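# Lay the folded necktie flat outside the basket

## Task

Lift the folded necktie out of the basket and set the whole tie down on the table away from the basket. It must stay doubled over, one half lying on the other, and lie straight and flat, with no bunching, twisting, extra fold-back or edge-up sections. The block and the ball must end up inside the basket, and the basket must sit upright and flat on the table. Finish with both grippers released and moved away.

## Robot and tools

ROBOT. Two arms, left_arm and right_arm, each with a parallel gripper and a wrist camera. Each base sits on a tilted plate, and both plates hang from one metal frame behind the arms. For proximity warnings, a plate and its half of the frame count as part of that arm. Calibrated bases in the scene frame: left_arm at (-0.019, +0.277, +0.150) m, quat_wxyz (+0.998, -0.066, +0.006, -0.010); right_arm at (-0.054, -0.138, +0.150) m, quat_wxyz (+0.997, +0.066, +0.004, -0.030). Joint limits (rad), base to hand: waist -2.618..3.054, shoulder 0..3.142, elbow 0..3.142 (straight at 2.901), wrist pitch -1.571..1.571, wrist yaw -1.571..1.571, wrist roll -2.094..2.094.

FRAME. Every pose, velocity and target uses the scene frame. Its origin is at table-top height, halfway between the nominal bases. +z is up, +x points out over the table, and left_arm is on the +y side. Arm names do not match image left or right. Reported hand poses can be off by a few centimetres, more at long reach. The fingers point along the gripper's +z axis and open and close along its y axis. end_effector_position is the point between the finger pads, about 1 cm short of the tips.

ROW FORMAT. Every command row has 16 numbers, even when one arm is idle: left_arm x, y, z, qw, qx, qy, qz, opening, then right_arm in the same order. x, y, z are an absolute goal position in metres. The quaternion is an absolute goal orientation, w first. Both are in the scene frame. opening is an absolute finger command from -1 (closed) to +1 (fully open, 0.094 m). To hold an orientation, repeat the same quaternion in every row; do not copy back the reported value, which drifts. For an idle arm that touches nothing, resend the pose it last reported before idling, plus its intended opening, in every call. A 0 in the opening slot is a real command, so resend the current opening to leave the fingers alone.

execute_actions(actions, cameras). actions is a list of actions. Each action is a table of 1 to 15 rows, one row per 1/30 s step. A shorter table repeats its last row until the action's 15 steps are used, so each action lasts 0.5 s. An action is rejected for both arms if any goal lies more than 0.6 m from that gripper's current position along any of the gripper's own axes. If the first action fails that check, or any action is malformed, the whole call is rejected. An empty list just reports state and images. cameras picks the images returned: omit it, use null or ["all"] for all, or [] for none. Each step, the controller limits the command to 100 mm and 20 degrees from the measured pose. Afterwards the arm heads for its "Hand target", which may be short of your goal, so send the rest of the motion in the next call. Very small moves may not start.

move(target, speed, blend, opening_speed, blocking, cameras). target is one 16-number row or a list of up to 15 rows. These are absolute waypoints, and the 0.6 m check does not apply. Each gripper follows a straight line, rotating the shorter way. speed is the top path speed in m/s, from 0.002 to 0.5, default 0.25; rotation is capped at twice that value in rad/s. Give one speed, or one per waypoint. blend is a corner radius in metres, one value or one per waypoint; the default 0 stops at each point. opening_speed is in units per second on the -1..+1 scale, at least 0.2; use it near its minimum to close on soft items. The whole path is capped at 10 s. Openings in the first row are sent at once. Later rows' openings are applied only after everything stops at that waypoint. Grippers lag the path and can overshoot speed, especially with the arm nearly straight. Faster moves hit harder, and goals set past a contact press harder. Keep paths away from an arm's own base, or its shoulder posture may flip. With blocking=false the call returns after about 0.5 s; a new move then takes over from the current point. The "move:" line reports the ending (done, off_target, moving, held, fault). done means at rest within 10 mm and 2 degrees of the goal. limits=paced means poses were clipped, and limits=held means steps were withheld.

wait(seconds: 0 to 10) lets time pass while both arms hold their commands; a running move continues. stop() brakes a running move and needs some stopping distance. zoom_image(camera, region=[x0,y0,x1,y1]) enlarges part of the latest image from that camera, at most 504x504 px, with (0,0) at the top left. finished_scene(scene) ends the current scene permanently; pass its number, as reported by an empty execute_actions call.

CAMERAS. cam_high, cam_low, cam_roll_left, cam_roll_right, cam_left_wrist, cam_right_wrist, each 896x504.

RESULTS. Each arm reports end_effector_position, end_effector_quat_wxyz, Hand target, Tool commands, grip_measured and Joint positions; the last joint entry is the finger gap in metres. grip_measured uses the opening scale. With nothing held it reads up to about 1.6 mm too wide. On a hard part under full squeeze it reads about 3 mm narrower than the part, more for small or round parts. It tracks the command even after contact, so it does not reveal a touch. The gripper reaches full force (about 50-64 N per pad) roughly 0.05 below the first-contact reading, 0.11 for small or round items, and far more for soft ones. To release, command well above grip_measured. "within noise" on Joint velocities means the arm is still. Joint torques include the arm's own weight; joints 1-3 wrap at ±28 N m. Calls that ran actions also list some per-step positions. Friction can leave an arm a centimetre or more off target in free air without any contact.

CAUTIONS. Do not drop things, release objects while they are moving, slam, or push hard. Never let the arms collide or squeeze against each other. Nothing may fall or be left off the table. Small disturbances may occasionally tug a held item or nudge loose objects. Carrying loads, holding arms stretched out, or pushing toward unreachable goals heats motors. A MOTOR HOT line appears at 75 °C. At 90 °C an OVER-TEMPERATURE FAULT folds that arm and disables it, and at 100 °C it goes limp. The clearance check can block commands that bring the arms too close, but it does not guard gripper-to-gripper contact.

Each tool is called after "Emit:" in YAML: its name, and indented under it one key for each argument.

## Session

Scene 1 was reported done. On to scene 2.

Emit:
execute_actions:
  actions: []

Scene clock: 0.00 s.
left_arm: end_effector_position=(+0.2788, +0.4387, +0.2452) grip_measured=+1.000 end_effector_quat_wxyz=(+0.539, -0.150, +0.780, -0.282) | right_arm: end_effector_position=(+0.2176, -0.5882, +0.3639) grip_measured=+1.000 end_effector_quat_wxyz=(+0.115, +0.387, +0.893, -0.201)
Joint positions: left_arm=[0.989 1.447 0.495 0.239 1.124 0.125 0.094] | right_arm=[-0.826 2.182 2.557 -1.431 0.319 -0.155 0.094]
Joint velocities: within noise
Joint torques (N m): no reading
Heat: left arm: 34 °C; right arm: 39 °C.
Hand target: left_arm +0.2793, +0.4378, +0.2490; +0.542, -0.144, +0.778, -0.284 | right_arm +0.2176, -0.5889, +0.3777; +0.130, +0.389, +0.887, -0.210
Tool commands: left_gripper/opening=+1.0 right_gripper/opening=+1.0

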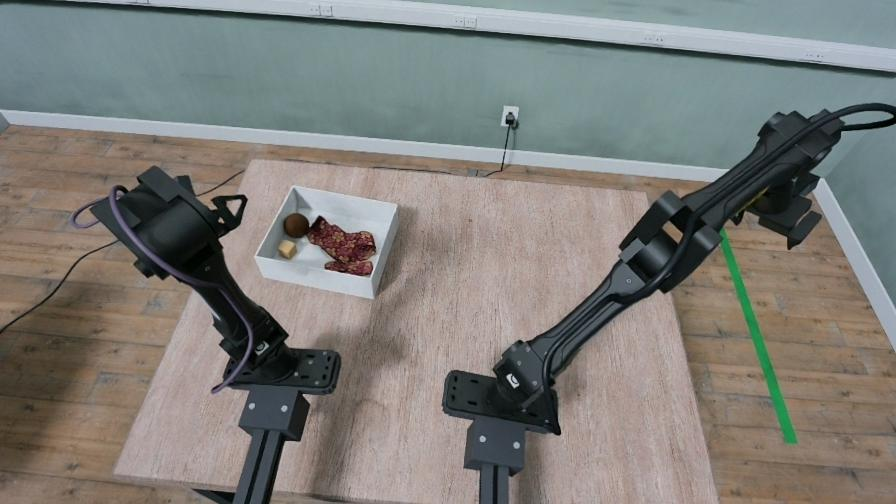

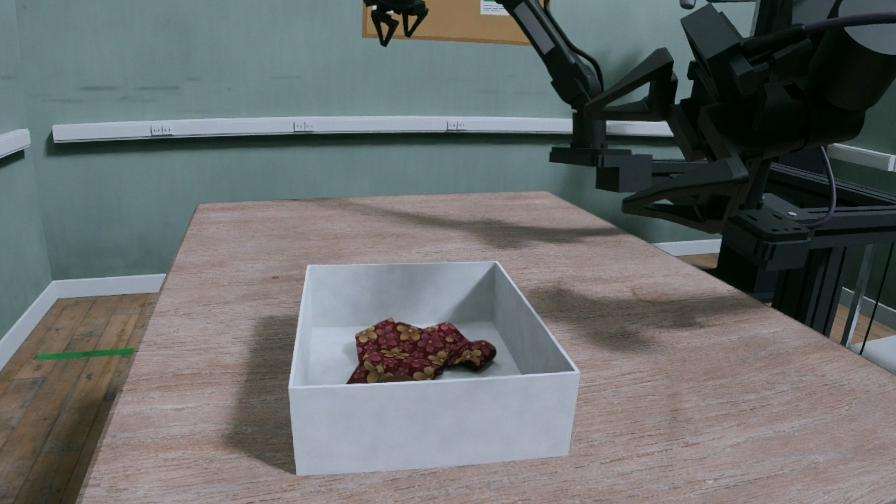

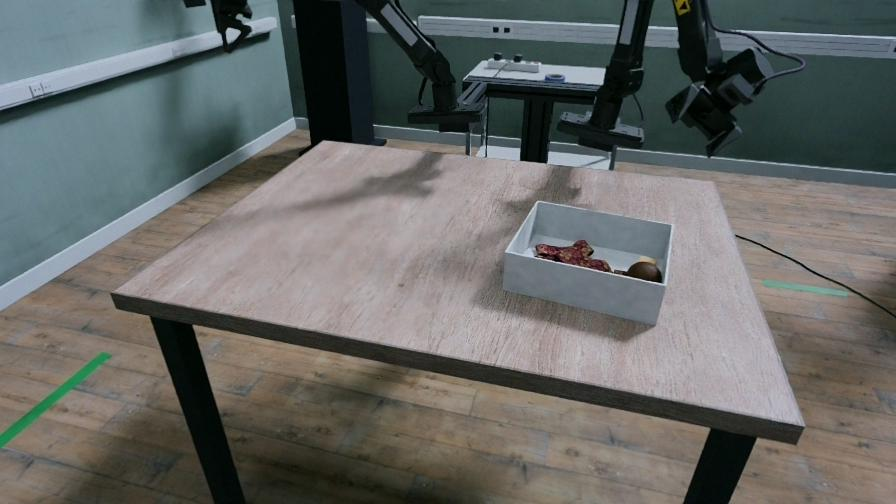

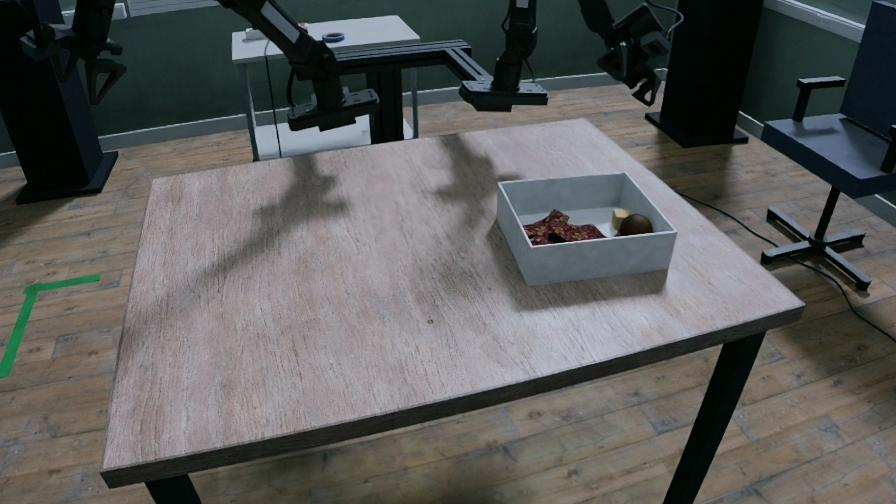

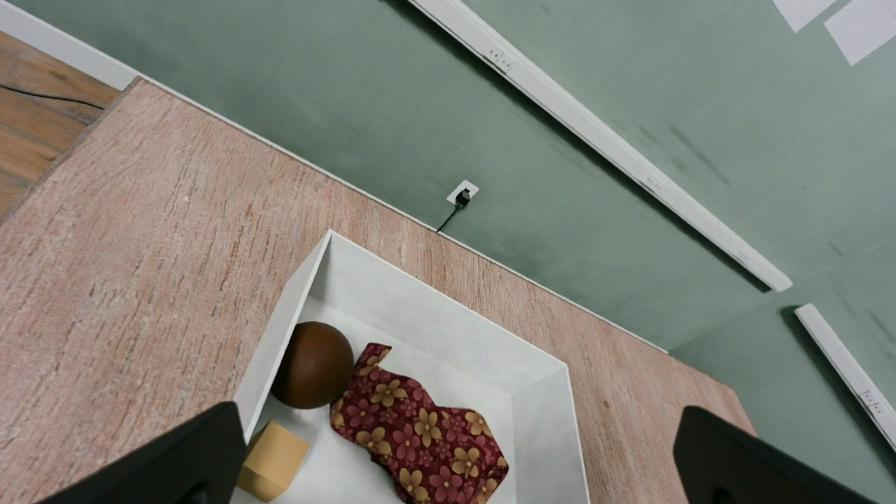

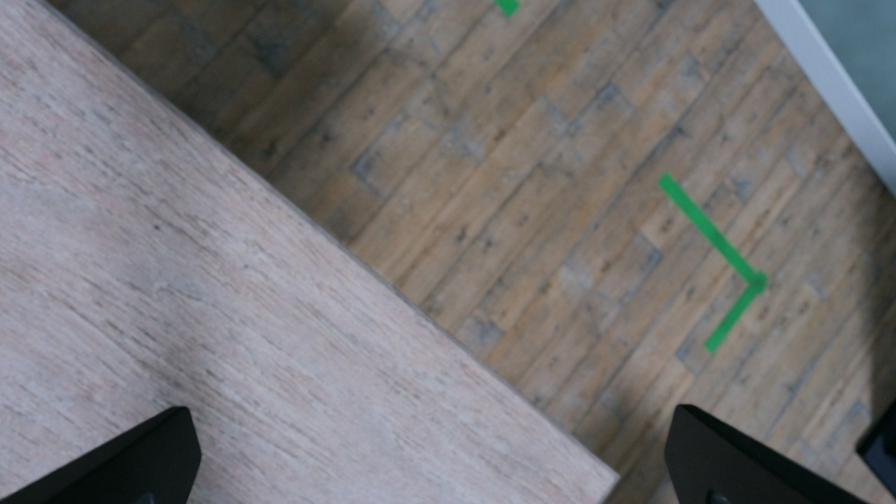

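Emit:
move:
  target:
    - [0.22,0.33,0.32,0,0,1,0,0.3,0.10,-0.36,0.25,0,0,1,0,0.3]
  speed: 0.3

Scene clock: 29.53 s.
left_arm: end_effector_position=(+0.2164, +0.3293, +0.3152) grip_measured=+0.302 end_effector_quat_wxyz=(-0.001, -0.001, +1.000, -0.005) | right_arm: end_effector_position=(+0.0957, -0.3618, +0.2437) grip_measured=+0.303 end_effector_quat_wxyz=(-0.017, +0.009, +1.000, +0.009)
Joint positions: left_arm=[0.055 1.422 1.345 -1.478 -0.122 0.033 0.061] | right_arm=[-0.832 1.449 1.165 -1.217 0.094 -0.875 0.061]
Joint velocities: within noise
Joint torques (N m): left_arm=[-0.98 -3.07 7.39 0.05 -0.09 -0.08] | right_arm=[1.37 -7.73 6.05 0.26 -0.1 -0.1]
Heat: left arm: 37 °C; right arm: 57 °C.
Hand target: left_arm +0.2200, +0.3300, +0.3199; +0.000, +0.000, +1.000, +0.000 | right_arm +0.0999, -0.3601, +0.2500; +0.000, +0.000, +1.000, +0.000
Off the commanded pose: left_arm 0.006 m, 1 deg | right_arm 0.008 m, 2 deg.
move: done

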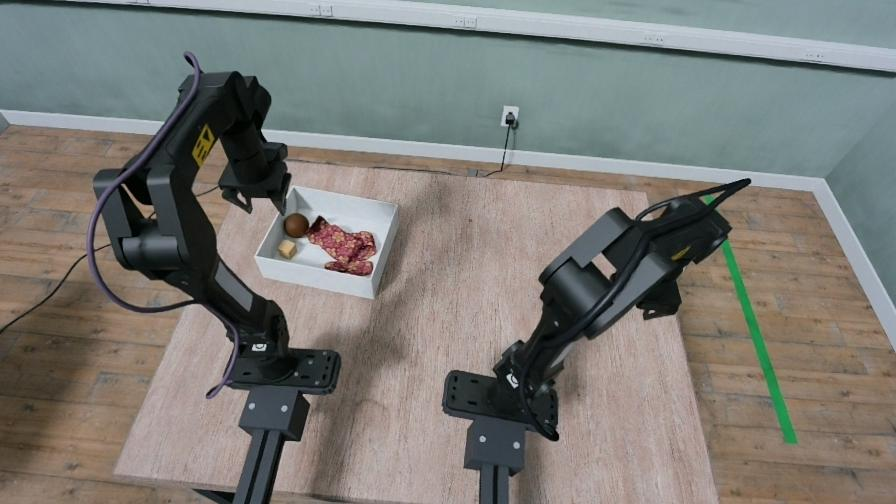

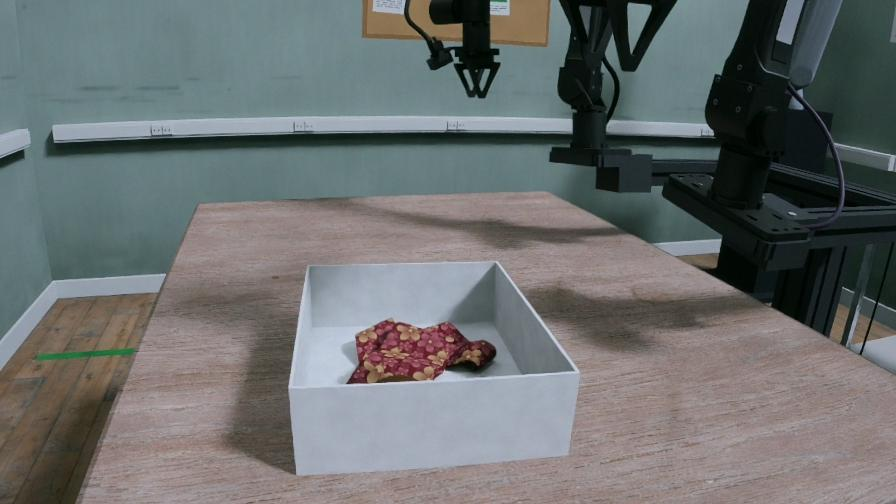

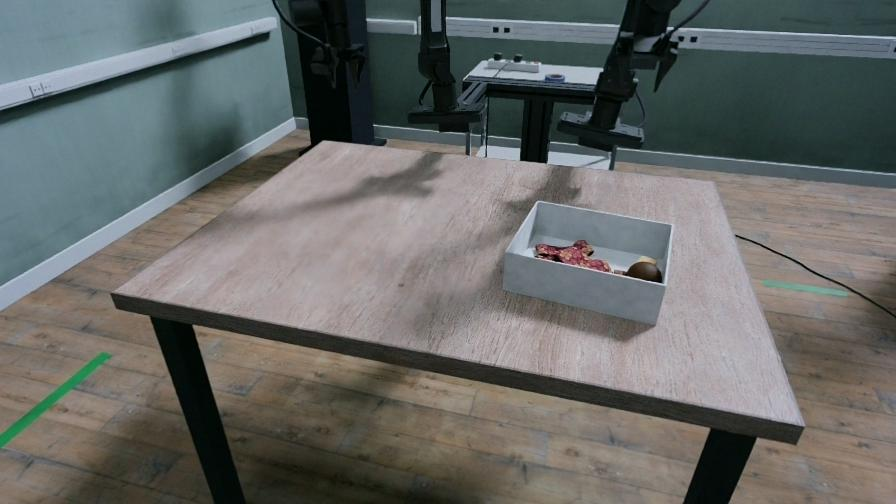

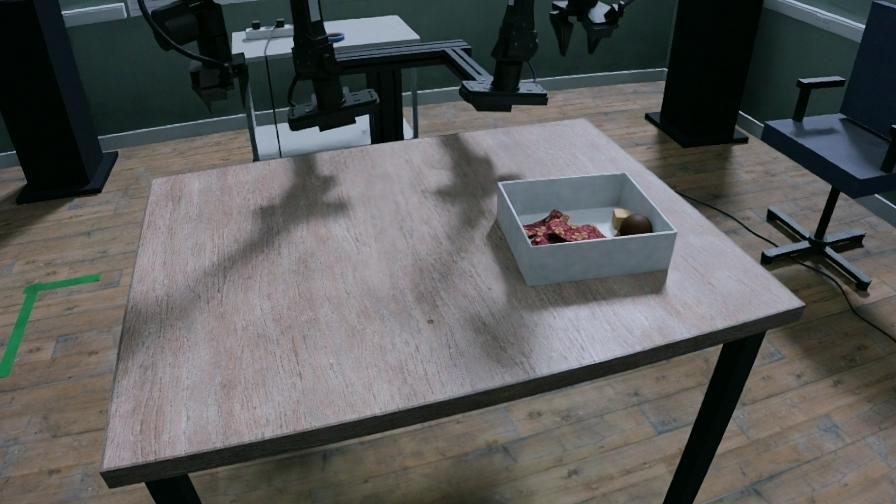

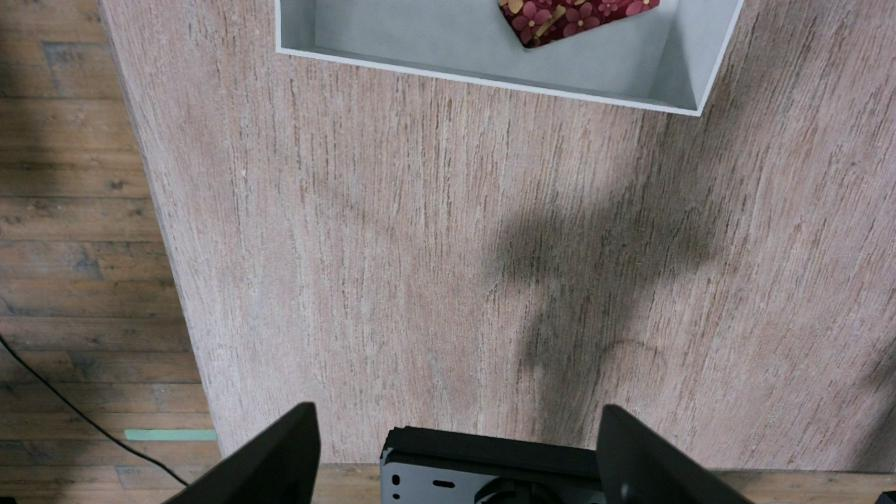

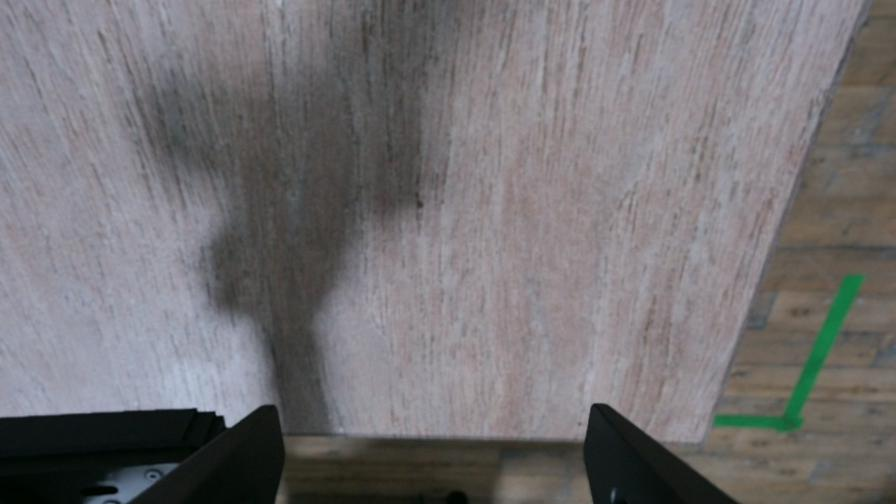

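Emit:
move:
  target:
    - [0.32,0.28,0.27,0,0,1,0,0.3,0.10,-0.30,0.22,0,0,1,0,0.3]
  speed: 0.25
  cameras: ["cam_left_wrist"]

Emit:
zoom_image:
  camera: "cam_left_wrist"
  region: [200, 0, 700, 400]

Scene clock: 39.43 s.
left_arm: end_effector_position=(+0.3097, +0.2817, +0.2678) grip_measured=+0.302 end_effector_quat_wxyz=(-0.013, +0.001, +1.000, -0.002) | right_arm: end_effector_position=(+0.0963, -0.2988, +0.2165) grip_measured=+0.303 end_effector_quat_wxyz=(-0.013, -0.002, +1.000, +0.013)
Joint positions: left_arm=[-0.083 1.801 1.533 -1.327 -0.125 -0.105 0.061] | right_arm=[-0.654 1.303 0.909 -1.125 0.095 -0.718 0.061]
Joint velocities: within noise
Joint torques (N m): left_arm=[-1.28 -6.19 7.08 0.26 -0.12 -0.05] | right_arm=[1.48 -5.72 5.85 0.33 0.01 0.13]
Heat: left arm: 36 °C; right arm: 54 °C.
Hand target: left_arm +0.3198, +0.2800, +0.2702; +0.000, +0.000, +1.000, +0.000 | right_arm +0.1000, -0.3000, +0.2201; +0.000, +0.000, +1.000, +0.000
Off the commanded pose: left_arm 0.011 m, 1 deg | right_arm 0.005 m, 2 deg.
move: off_target (left_arm)
Images, in order (width x height): cam_left_wrist 896x504.

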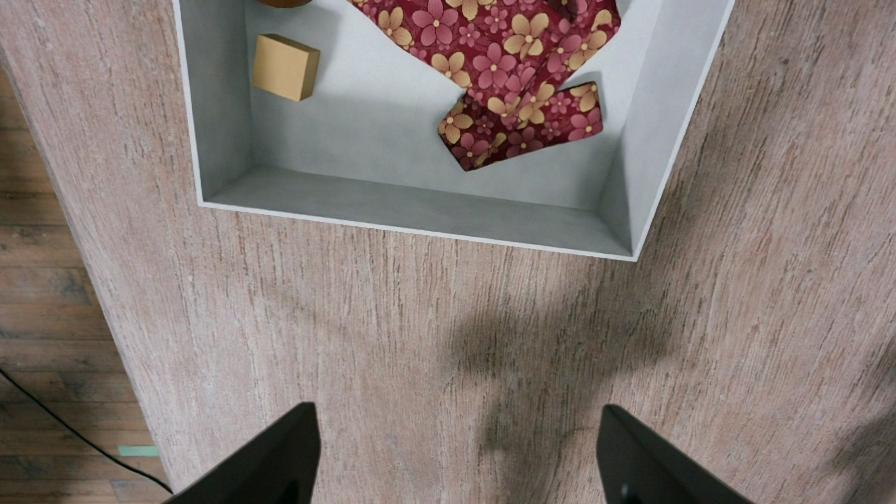

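Scaled by 1.008 from the camera's 896x504 image, which has a finer 1280x720 frame.

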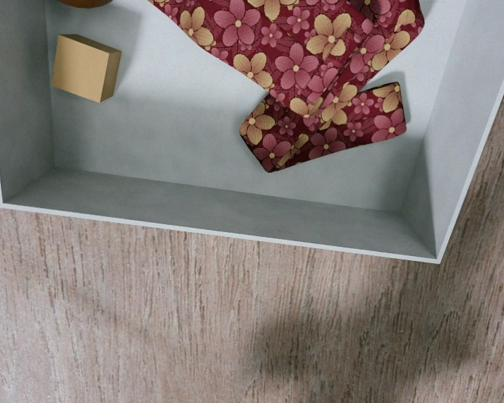

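Emit:
move:
  target:
    - [0.39,0.27,0.25,0,0,1,0,0.3,0.10,-0.30,0.22,0,0,1,0,0.3]
  speed: 0.25
  cameras: ["cam_left_wrist"]

Emit:
zoom_image:
  camera: "cam_left_wrist"
  region: [250, 0, 750, 400]

Scene clock: 48.93 s.
left_arm: end_effector_position=(+0.3870, +0.2714, +0.2512) grip_measured=+0.302 end_effector_quat_wxyz=(+0.004, -0.001, +1.000, -0.004) | right_arm: end_effector_position=(+0.0964, -0.2989, +0.2165) grip_measured=+0.303 end_effector_quat_wxyz=(-0.013, -0.001, +1.000, +0.013)
Joint positions: left_arm=[-0.083 2.084 1.858 -1.335 -0.125 -0.105 0.061] | right_arm=[-0.654 1.303 0.909 -1.124 0.095 -0.717 0.061]
Joint velocities: within noise
Joint torques (N m): left_arm=[-1.57 -7.57 7.32 0.1 -0.04 -0.06] | right_arm=[1.37 -5.68 5.86 0.31 0.04 0.11]
Heat: left arm: 38 °C; right arm: 50 °C.
Hand target: left_arm +0.3899, +0.2700, +0.2499; +0.000, +0.000, +1.000, +0.000 | right_arm +0.1000, -0.3000, +0.2201; +0.000, +0.000, +1.000, +0.000
Off the commanded pose: left_arm 0.004 m, 1 deg | right_arm 0.005 m, 2 deg.
move: done
Images, in order (width x height): cam_left_wrist 896x504.

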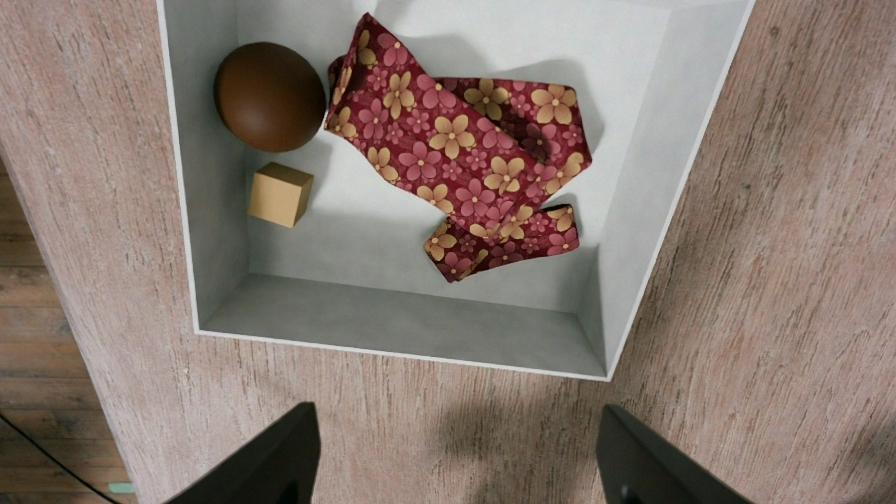

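Scaled by 1.008 from the camera's 896x504 image, which has a finer 1280x720 frame.

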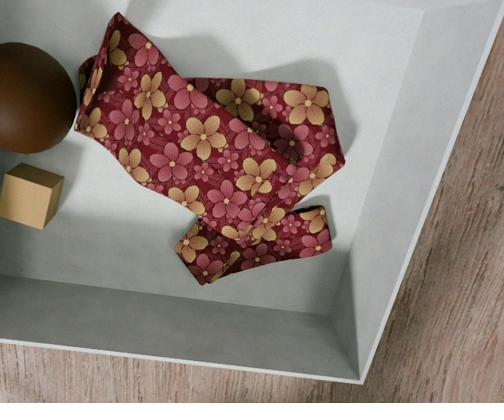

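Emit:
move:
  target:
    - [0.32,0.19,0.15,0,-0.731,0.682,0,0.3,0.10,-0.30,0.22,0,0,1,0,0.3]
  speed: 0.3
  cameras: ["cam_left_wrist"]

Scene clock: 83.93 s.
left_arm: end_effector_position=(+0.3191, +0.1917, +0.1392) grip_measured=+0.302 end_effector_quat_wxyz=(+0.009, +0.731, -0.682, -0.015) | right_arm: end_effector_position=(+0.0964, -0.2991, +0.2164) grip_measured=+0.303 end_effector_quat_wxyz=(-0.013, -0.001, +1.000, +0.012)
Joint positions: left_arm=[-0.287 2.053 1.302 -0.881 -0.125 -1.953 0.061] | right_arm=[-0.654 1.303 0.909 -1.124 0.096 -0.717 0.061]
Joint velocities: within noise
Joint torques (N m): left_arm=[-1.8 -11.3 3.41 0.18 -0.04 -0.1] | right_arm=[1.46 -5.78 5.9 0.33 0.04 0.11]
Heat: left arm: 42 °C; right arm: 45 °C.
Hand target: left_arm +0.3199, +0.1900, +0.1498; +0.000, +0.731, -0.682, +0.000 | right_arm +0.1000, -0.3001, +0.2201; +0.000, +0.000, +1.000, +0.000
Off the commanded pose: left_arm 0.011 m, 2 deg | right_arm 0.005 m, 2 deg.
move: off_target (left_arm)
Images, in order (width x height): cam_left_wrist 896x504.

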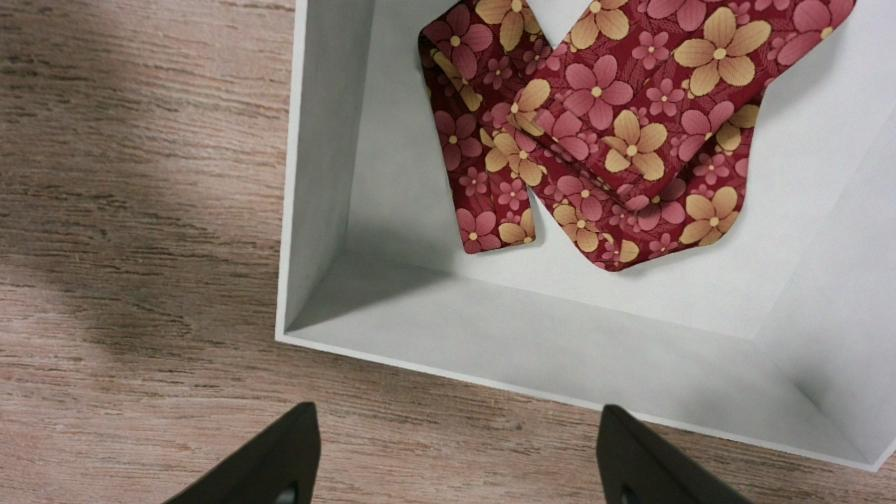

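Emit:
move:
  target:
    - [0.342,0.182,0.07,0,-0.743,0.669,0,0.05,0.10,-0.30,0.22,0,0,1,0,0.3]
  speed: 0.15
  cameras: ["cam_left_wrist"]

Scene clock: 98.10 s.
left_arm: end_effector_position=(+0.3423, +0.1804, +0.0774) grip_measured=+0.052 end_effector_quat_wxyz=(+0.000, +0.740, -0.672, +0.006) | right_arm: end_effector_position=(+0.0964, -0.2991, +0.2164) grip_measured=+0.303 end_effector_quat_wxyz=(-0.013, -0.001, +1.000, +0.012)
Joint positions: left_arm=[-0.275 2.225 1.293 -0.652 -0.125 -1.964 0.049] | right_arm=[-0.654 1.303 0.909 -1.124 0.096 -0.717 0.061]
Joint velocities: within noise
Joint torques (N m): left_arm=[-0.99 -7.57 4.55 0.26 -0.03 -0.06] | right_arm=[1.44 -5.87 5.86 0.35 0.02 0.12]
Heat: left arm: 48 °C; right arm: 44 °C.
Hand target: left_arm +0.3419, +0.1820, +0.0701; +0.000, +0.743, -0.669, +0.000 | right_arm +0.1000, -0.3000, +0.2201; +0.000, +0.000, +1.000, +0.000
Off the commanded pose: left_arm 0.008 m, 1 deg | right_arm 0.005 m, 2 deg.
move: done
Images, in order (width x height): cam_left_wrist 896x504.

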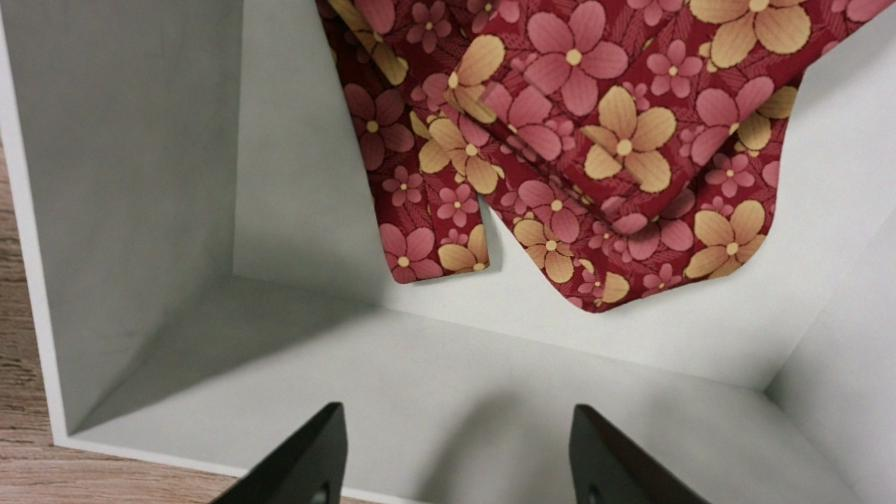

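Emit:
move:
  target:
    - [0.334,0.175,0.025,0,-0.743,0.669,0,0.03,0.10,-0.30,0.22,0,0,1,0,0.3]
  speed: 0.08
  cameras: ["cam_left_wrist","cam_low"]

Scene clock: 116.53 s.
left_arm: end_effector_position=(+0.3409, +0.1755, +0.0370) grip_measured=+0.032 end_effector_quat_wxyz=(-0.003, +0.743, -0.669, +0.010) | right_arm: end_effector_position=(+0.0964, -0.2991, +0.2164) grip_measured=+0.303 end_effector_quat_wxyz=(-0.013, -0.001, +1.000, +0.012)
Joint positions: left_arm=[-0.275 2.323 1.26 -0.513 -0.126 -1.971 0.048] | right_arm=[-0.654 1.303 0.909 -1.124 0.096 -0.717 0.061]
Joint velocities: within noise
Joint torques (N m): left_arm=[-1.62 -7.58 3 0.54 -0.04 -0.03] | right_arm=[1.46 -5.81 5.94 0.32 0.01 0.11]
Heat: left arm: 45 °C; right arm: 43 °C.
Hand target: left_arm +0.3337, +0.1752, +0.0254; +0.000, +0.743, -0.669, +0.000 | right_arm +0.1000, -0.3000, +0.2201; +0.000, +0.000, +1.000, +0.000
Off the commanded pose: left_arm 0.014 m, 1 deg | right_arm 0.005 m, 2 deg.
move: off_target (left_arm)
Images, in order (width x height): cam_low 896x504, cam_left_wrist 896x504.

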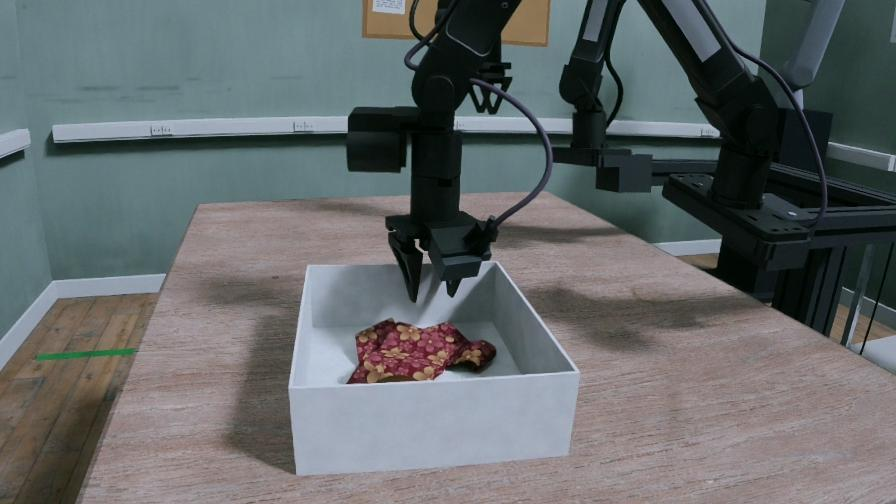

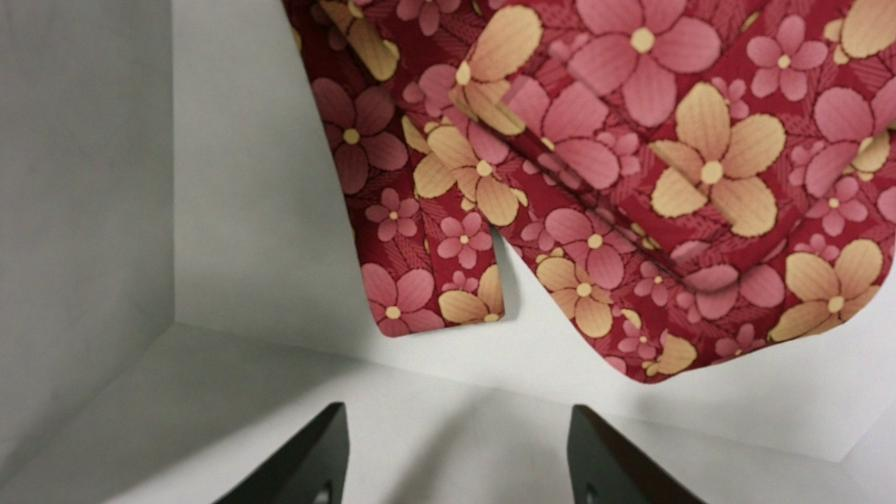

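Emit:
move:
  target:
    - [0.331,0.176,0.0,0,-0.743,0.669,0,0.03,0.10,-0.30,0.22,0,0,1,0,0.3]
  speed: 0.06
  cameras: ["cam_left_wrist"]

Scene clock: 129.67 s.
left_arm: end_effector_position=(+0.3399, +0.1766, +0.0149) grip_measured=+0.032 end_effector_quat_wxyz=(-0.007, +0.744, -0.668, +0.009) | right_arm: end_effector_position=(+0.0964, -0.2991, +0.2164) grip_measured=+0.303 end_effector_quat_wxyz=(-0.013, -0.001, +1.000, +0.012)
Joint positions: left_arm=[-0.27 2.379 1.246 -0.439 -0.135 -1.968 0.048] | right_arm=[-0.654 1.303 0.909 -1.124 0.096 -0.717 0.061]
Joint velocities: within noise
Joint torques (N m): left_arm=[-1.22 -6.87 2.67 0.52 0.06 0.03] | right_arm=[1.47 -5.85 5.9 0.33 0.06 0.1]
Heat: left arm: 44 °C; right arm: 43 °C.
Hand target: left_arm +0.3305, +0.1763, +0.0007; +0.000, +0.743, -0.669, +0.000 | right_arm +0.1000, -0.3000, +0.2201; +0.000, +0.000, +1.000, +0.000
Off the commanded pose: left_arm 0.017 m, 1 deg | right_arm 0.005 m, 2 deg.
move: off_target (left_arm)
Images, in order (width x height): cam_left_wrist 896x504.

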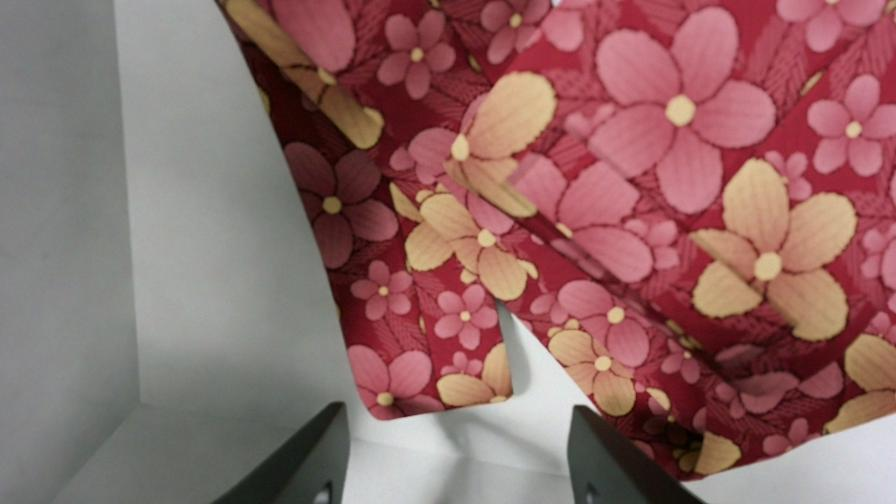

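Emit:
move:
  target:
    - [0.329,0.176,-0.026,0,-0.743,0.669,0,0.0,0.10,-0.30,0.22,0,0,1,0,0.3]
  speed: 0.06
  cameras: ["cam_left_wrist"]

Scene clock: 141.33 s.
left_arm: end_effector_position=(+0.3376, +0.1762, -0.0095) grip_measured=+0.001 end_effector_quat_wxyz=(-0.007, +0.744, -0.669, +0.007) | right_arm: end_effector_position=(+0.0964, -0.2991, +0.2164) grip_measured=+0.303 end_effector_quat_wxyz=(-0.013, -0.001, +1.000, +0.012)
Joint positions: left_arm=[-0.265 2.449 1.246 -0.372 -0.137 -1.962 0.047] | right_arm=[-0.654 1.303 0.909 -1.124 0.096 -0.717 0.061]
Joint velocities: within noise
Joint torques (N m): left_arm=[-1.11 -6.83 2.47 0.57 0.04 -0.04] | right_arm=[1.5 -5.72 5.89 0.32 0.01 0.11]
Heat: left arm: 42 °C; right arm: 43 °C.
Hand target: left_arm +0.3284, +0.1762, -0.0251; +0.000, +0.743, -0.669, +0.000 | right_arm +0.1000, -0.3000, +0.2201; +0.000, +0.000, +1.000, +0.000
Off the commanded pose: left_arm 0.019 m, 1 deg | right_arm 0.005 m, 2 deg.
move: off_target (left_arm)
Images, in order (width x height): cam_left_wrist 896x504.

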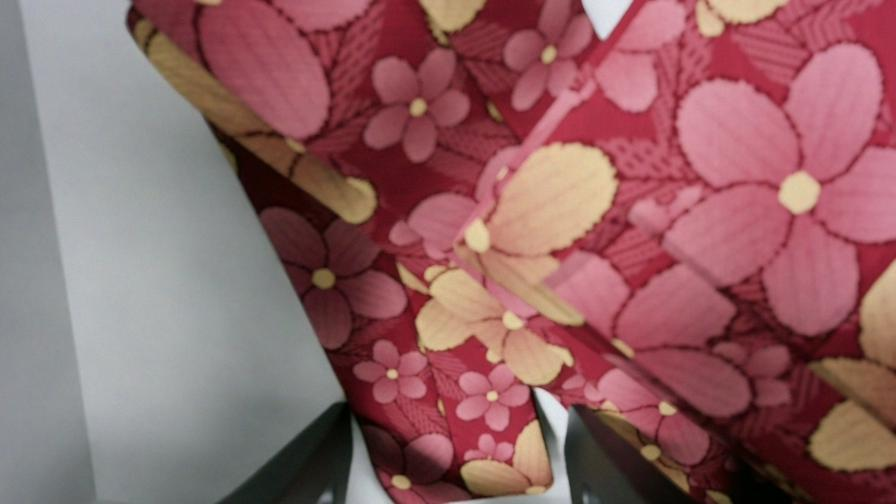

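Emit:
move:
  target:
    - [0.326,0.174,-0.03,0,-0.743,0.669,0,0.04,0.10,-0.30,0.22,0,0,1,0,0.3]
    - [0.326,0.174,-0.032,0,-0.743,0.669,0,-1,0.10,-0.30,0.22,0,0,1,0,0.3]
  speed: 0.06
  opening_speed: 1
  cameras: ["cam_left_wrist"]

Scene clock: 162.43 s.
left_arm: end_effector_position=(+0.3406, +0.1748, -0.0109) grip_measured=-0.865 end_effector_quat_wxyz=(-0.010, +0.744, -0.668, +0.016) | right_arm: end_effector_position=(+0.0964, -0.2991, +0.2164) grip_measured=+0.303 end_effector_quat_wxyz=(-0.013, -0.001, +1.000, +0.012)
Joint positions: left_arm=[-0.265 2.451 1.241 -0.346 -0.135 -1.961 0.006] | right_arm=[-0.654 1.303 0.909 -1.124 0.096 -0.717 0.061]
Joint velocities: within noise
Joint torques (N m): left_arm=[-1.39 -6 2.21 0.64 0.05 -0.11] | right_arm=[1.51 -5.75 5.93 0.34 0.04 0.11]
Heat: left arm: 42 °C; right arm: 43 °C.
Hand target: left_arm +0.3252, +0.1745, -0.0305; +0.000, +0.743, -0.669, +0.000 | right_arm +0.1000, -0.3000, +0.2201; +0.000, +0.000, +1.000, +0.000
Off the commanded pose: left_arm 0.026 m, 2 deg | right_arm 0.005 m, 2 deg.
move: off_target (left_arm); target 2's new opening was sent with left_arm's hand 0.025 m and 2 deg from that target
Images, in order (width x height): cam_left_wrist 896x504.

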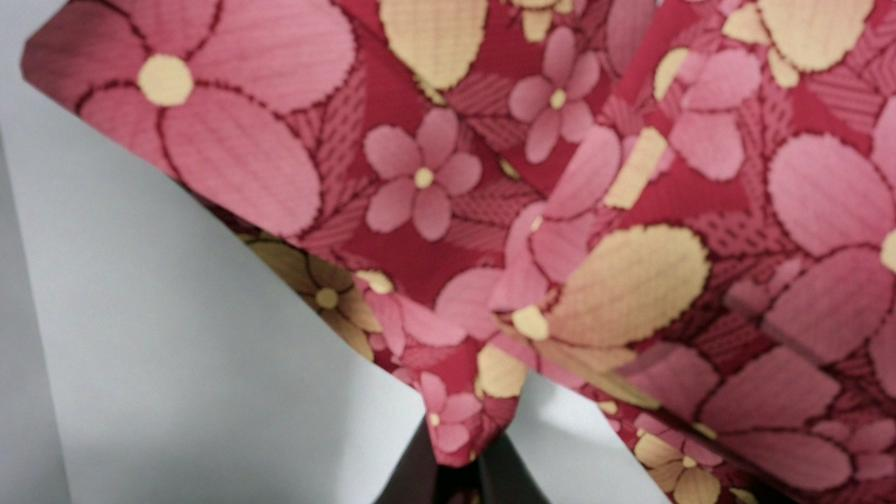

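Emit:
move:
  target:
    - [0.33,0.185,0.15,0,-0.743,0.669,0,-1,0.10,-0.30,0.22,0,0,1,0,0.3]
    - [0.33,0.20,0.35,0,-0.7,0.714,0,-1,0.10,-0.30,0.22,0,0,1,0,0.3]
  speed: 0.12
  blend: 0.02

Scene clock: 177.90 s.
left_arm: end_effector_position=(+0.3332, +0.2004, +0.3304) grip_measured=-0.880 end_effector_quat_wxyz=(-0.008, +0.704, -0.710, +0.016) | right_arm: end_effector_position=(+0.0964, -0.2991, +0.2164) grip_measured=+0.303 end_effector_quat_wxyz=(-0.013, -0.001, +1.000, +0.012)
Joint positions: left_arm=[-0.323 1.94 1.922 -1.548 -0.13 -1.903 0.006] | right_arm=[-0.654 1.303 0.909 -1.124 0.096 -0.717 0.061]
Joint velocities: within noise
Joint torques (N m): left_arm=[-1.98 -10.41 7.05 0.03 0 0.02] | right_arm=[1.58 -5.83 5.89 0.33 0.02 0.12]
Heat: left arm: 44 °C; right arm: 42 °C.
Hand target: left_arm +0.3296, +0.2002, +0.3489; -0.017, +0.700, -0.713, +0.034 | right_arm +0.1000, -0.3000, +0.2201; +0.000, +0.000, +1.000, +0.000
Off the commanded pose: left_arm 0.020 m, 2 deg | right_arm 0.005 m, 2 deg.
joint sent to its limit (left arm) — joint 4 (wrist pitch), lower limit. The joint targets are off in orientation, not in position.
move: off_target (left_arm)

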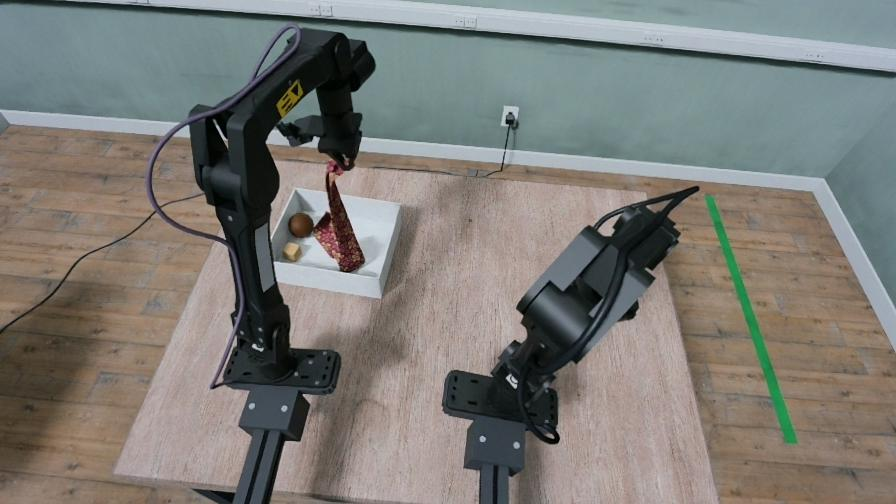

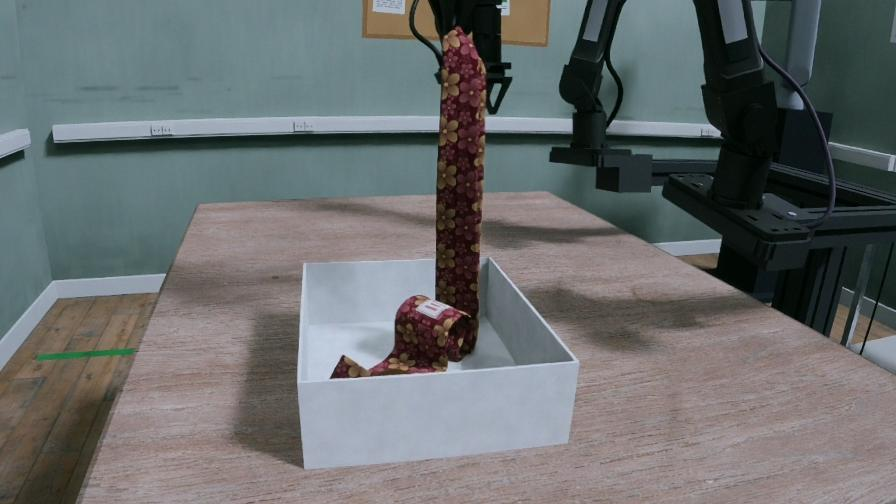

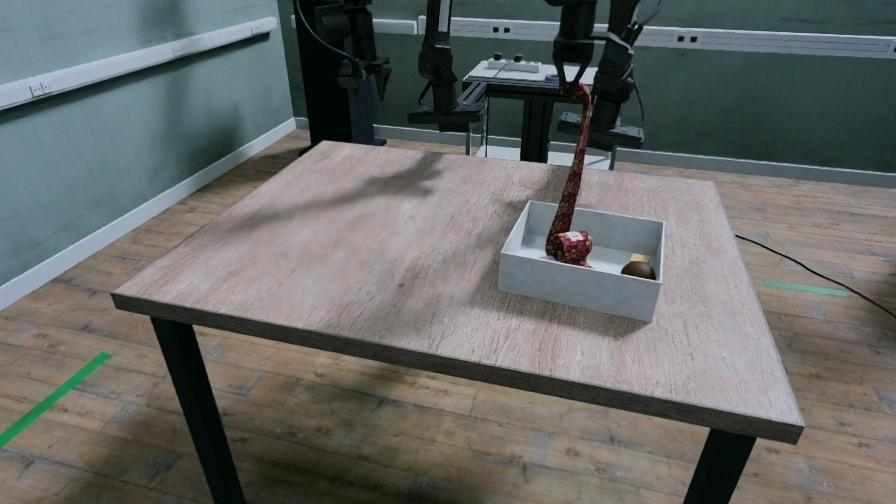

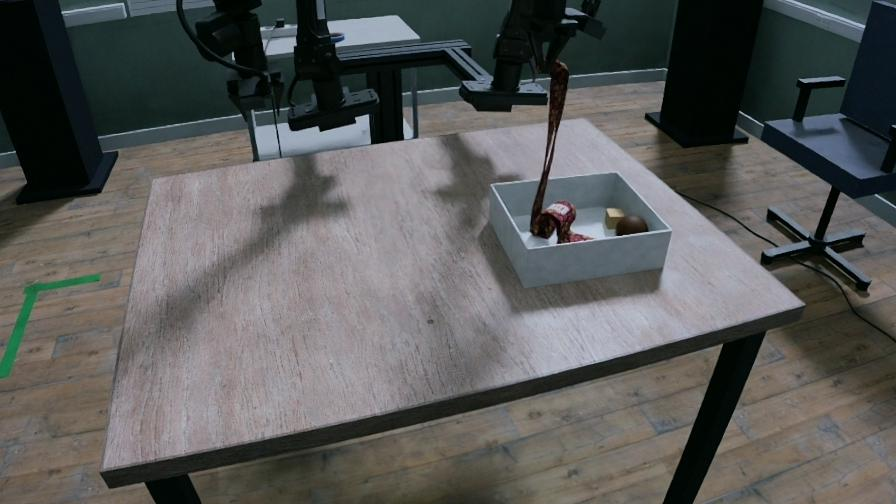

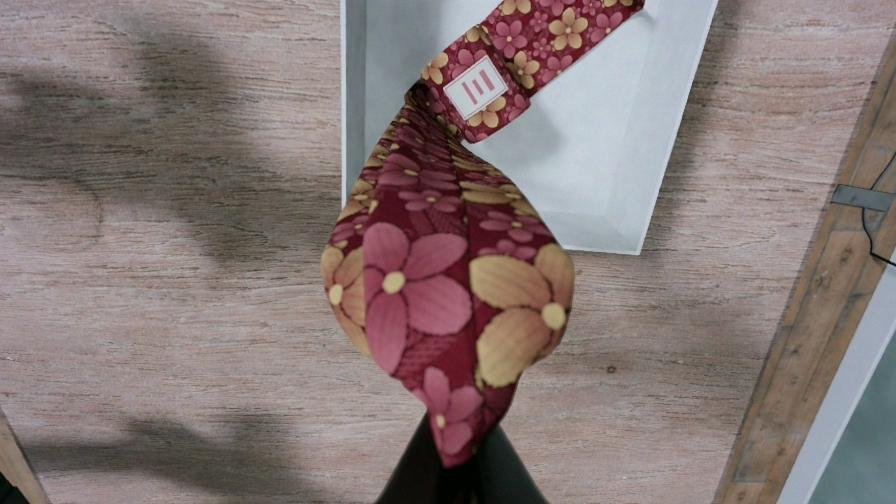

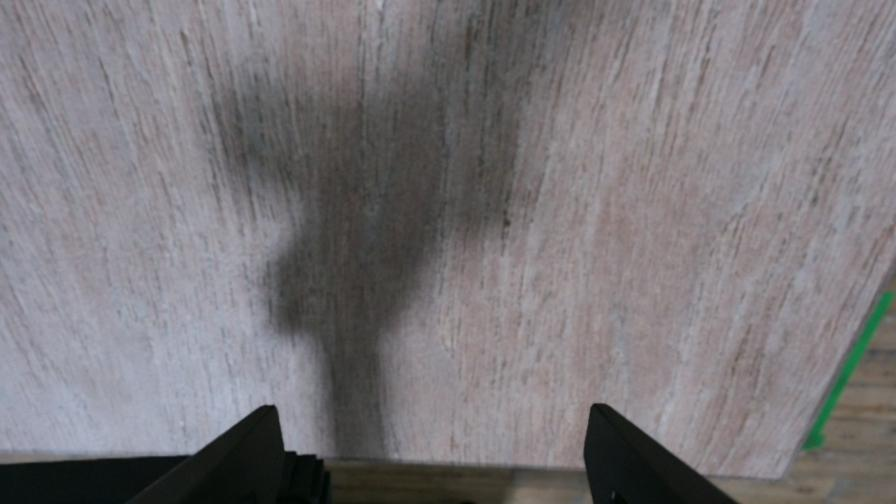

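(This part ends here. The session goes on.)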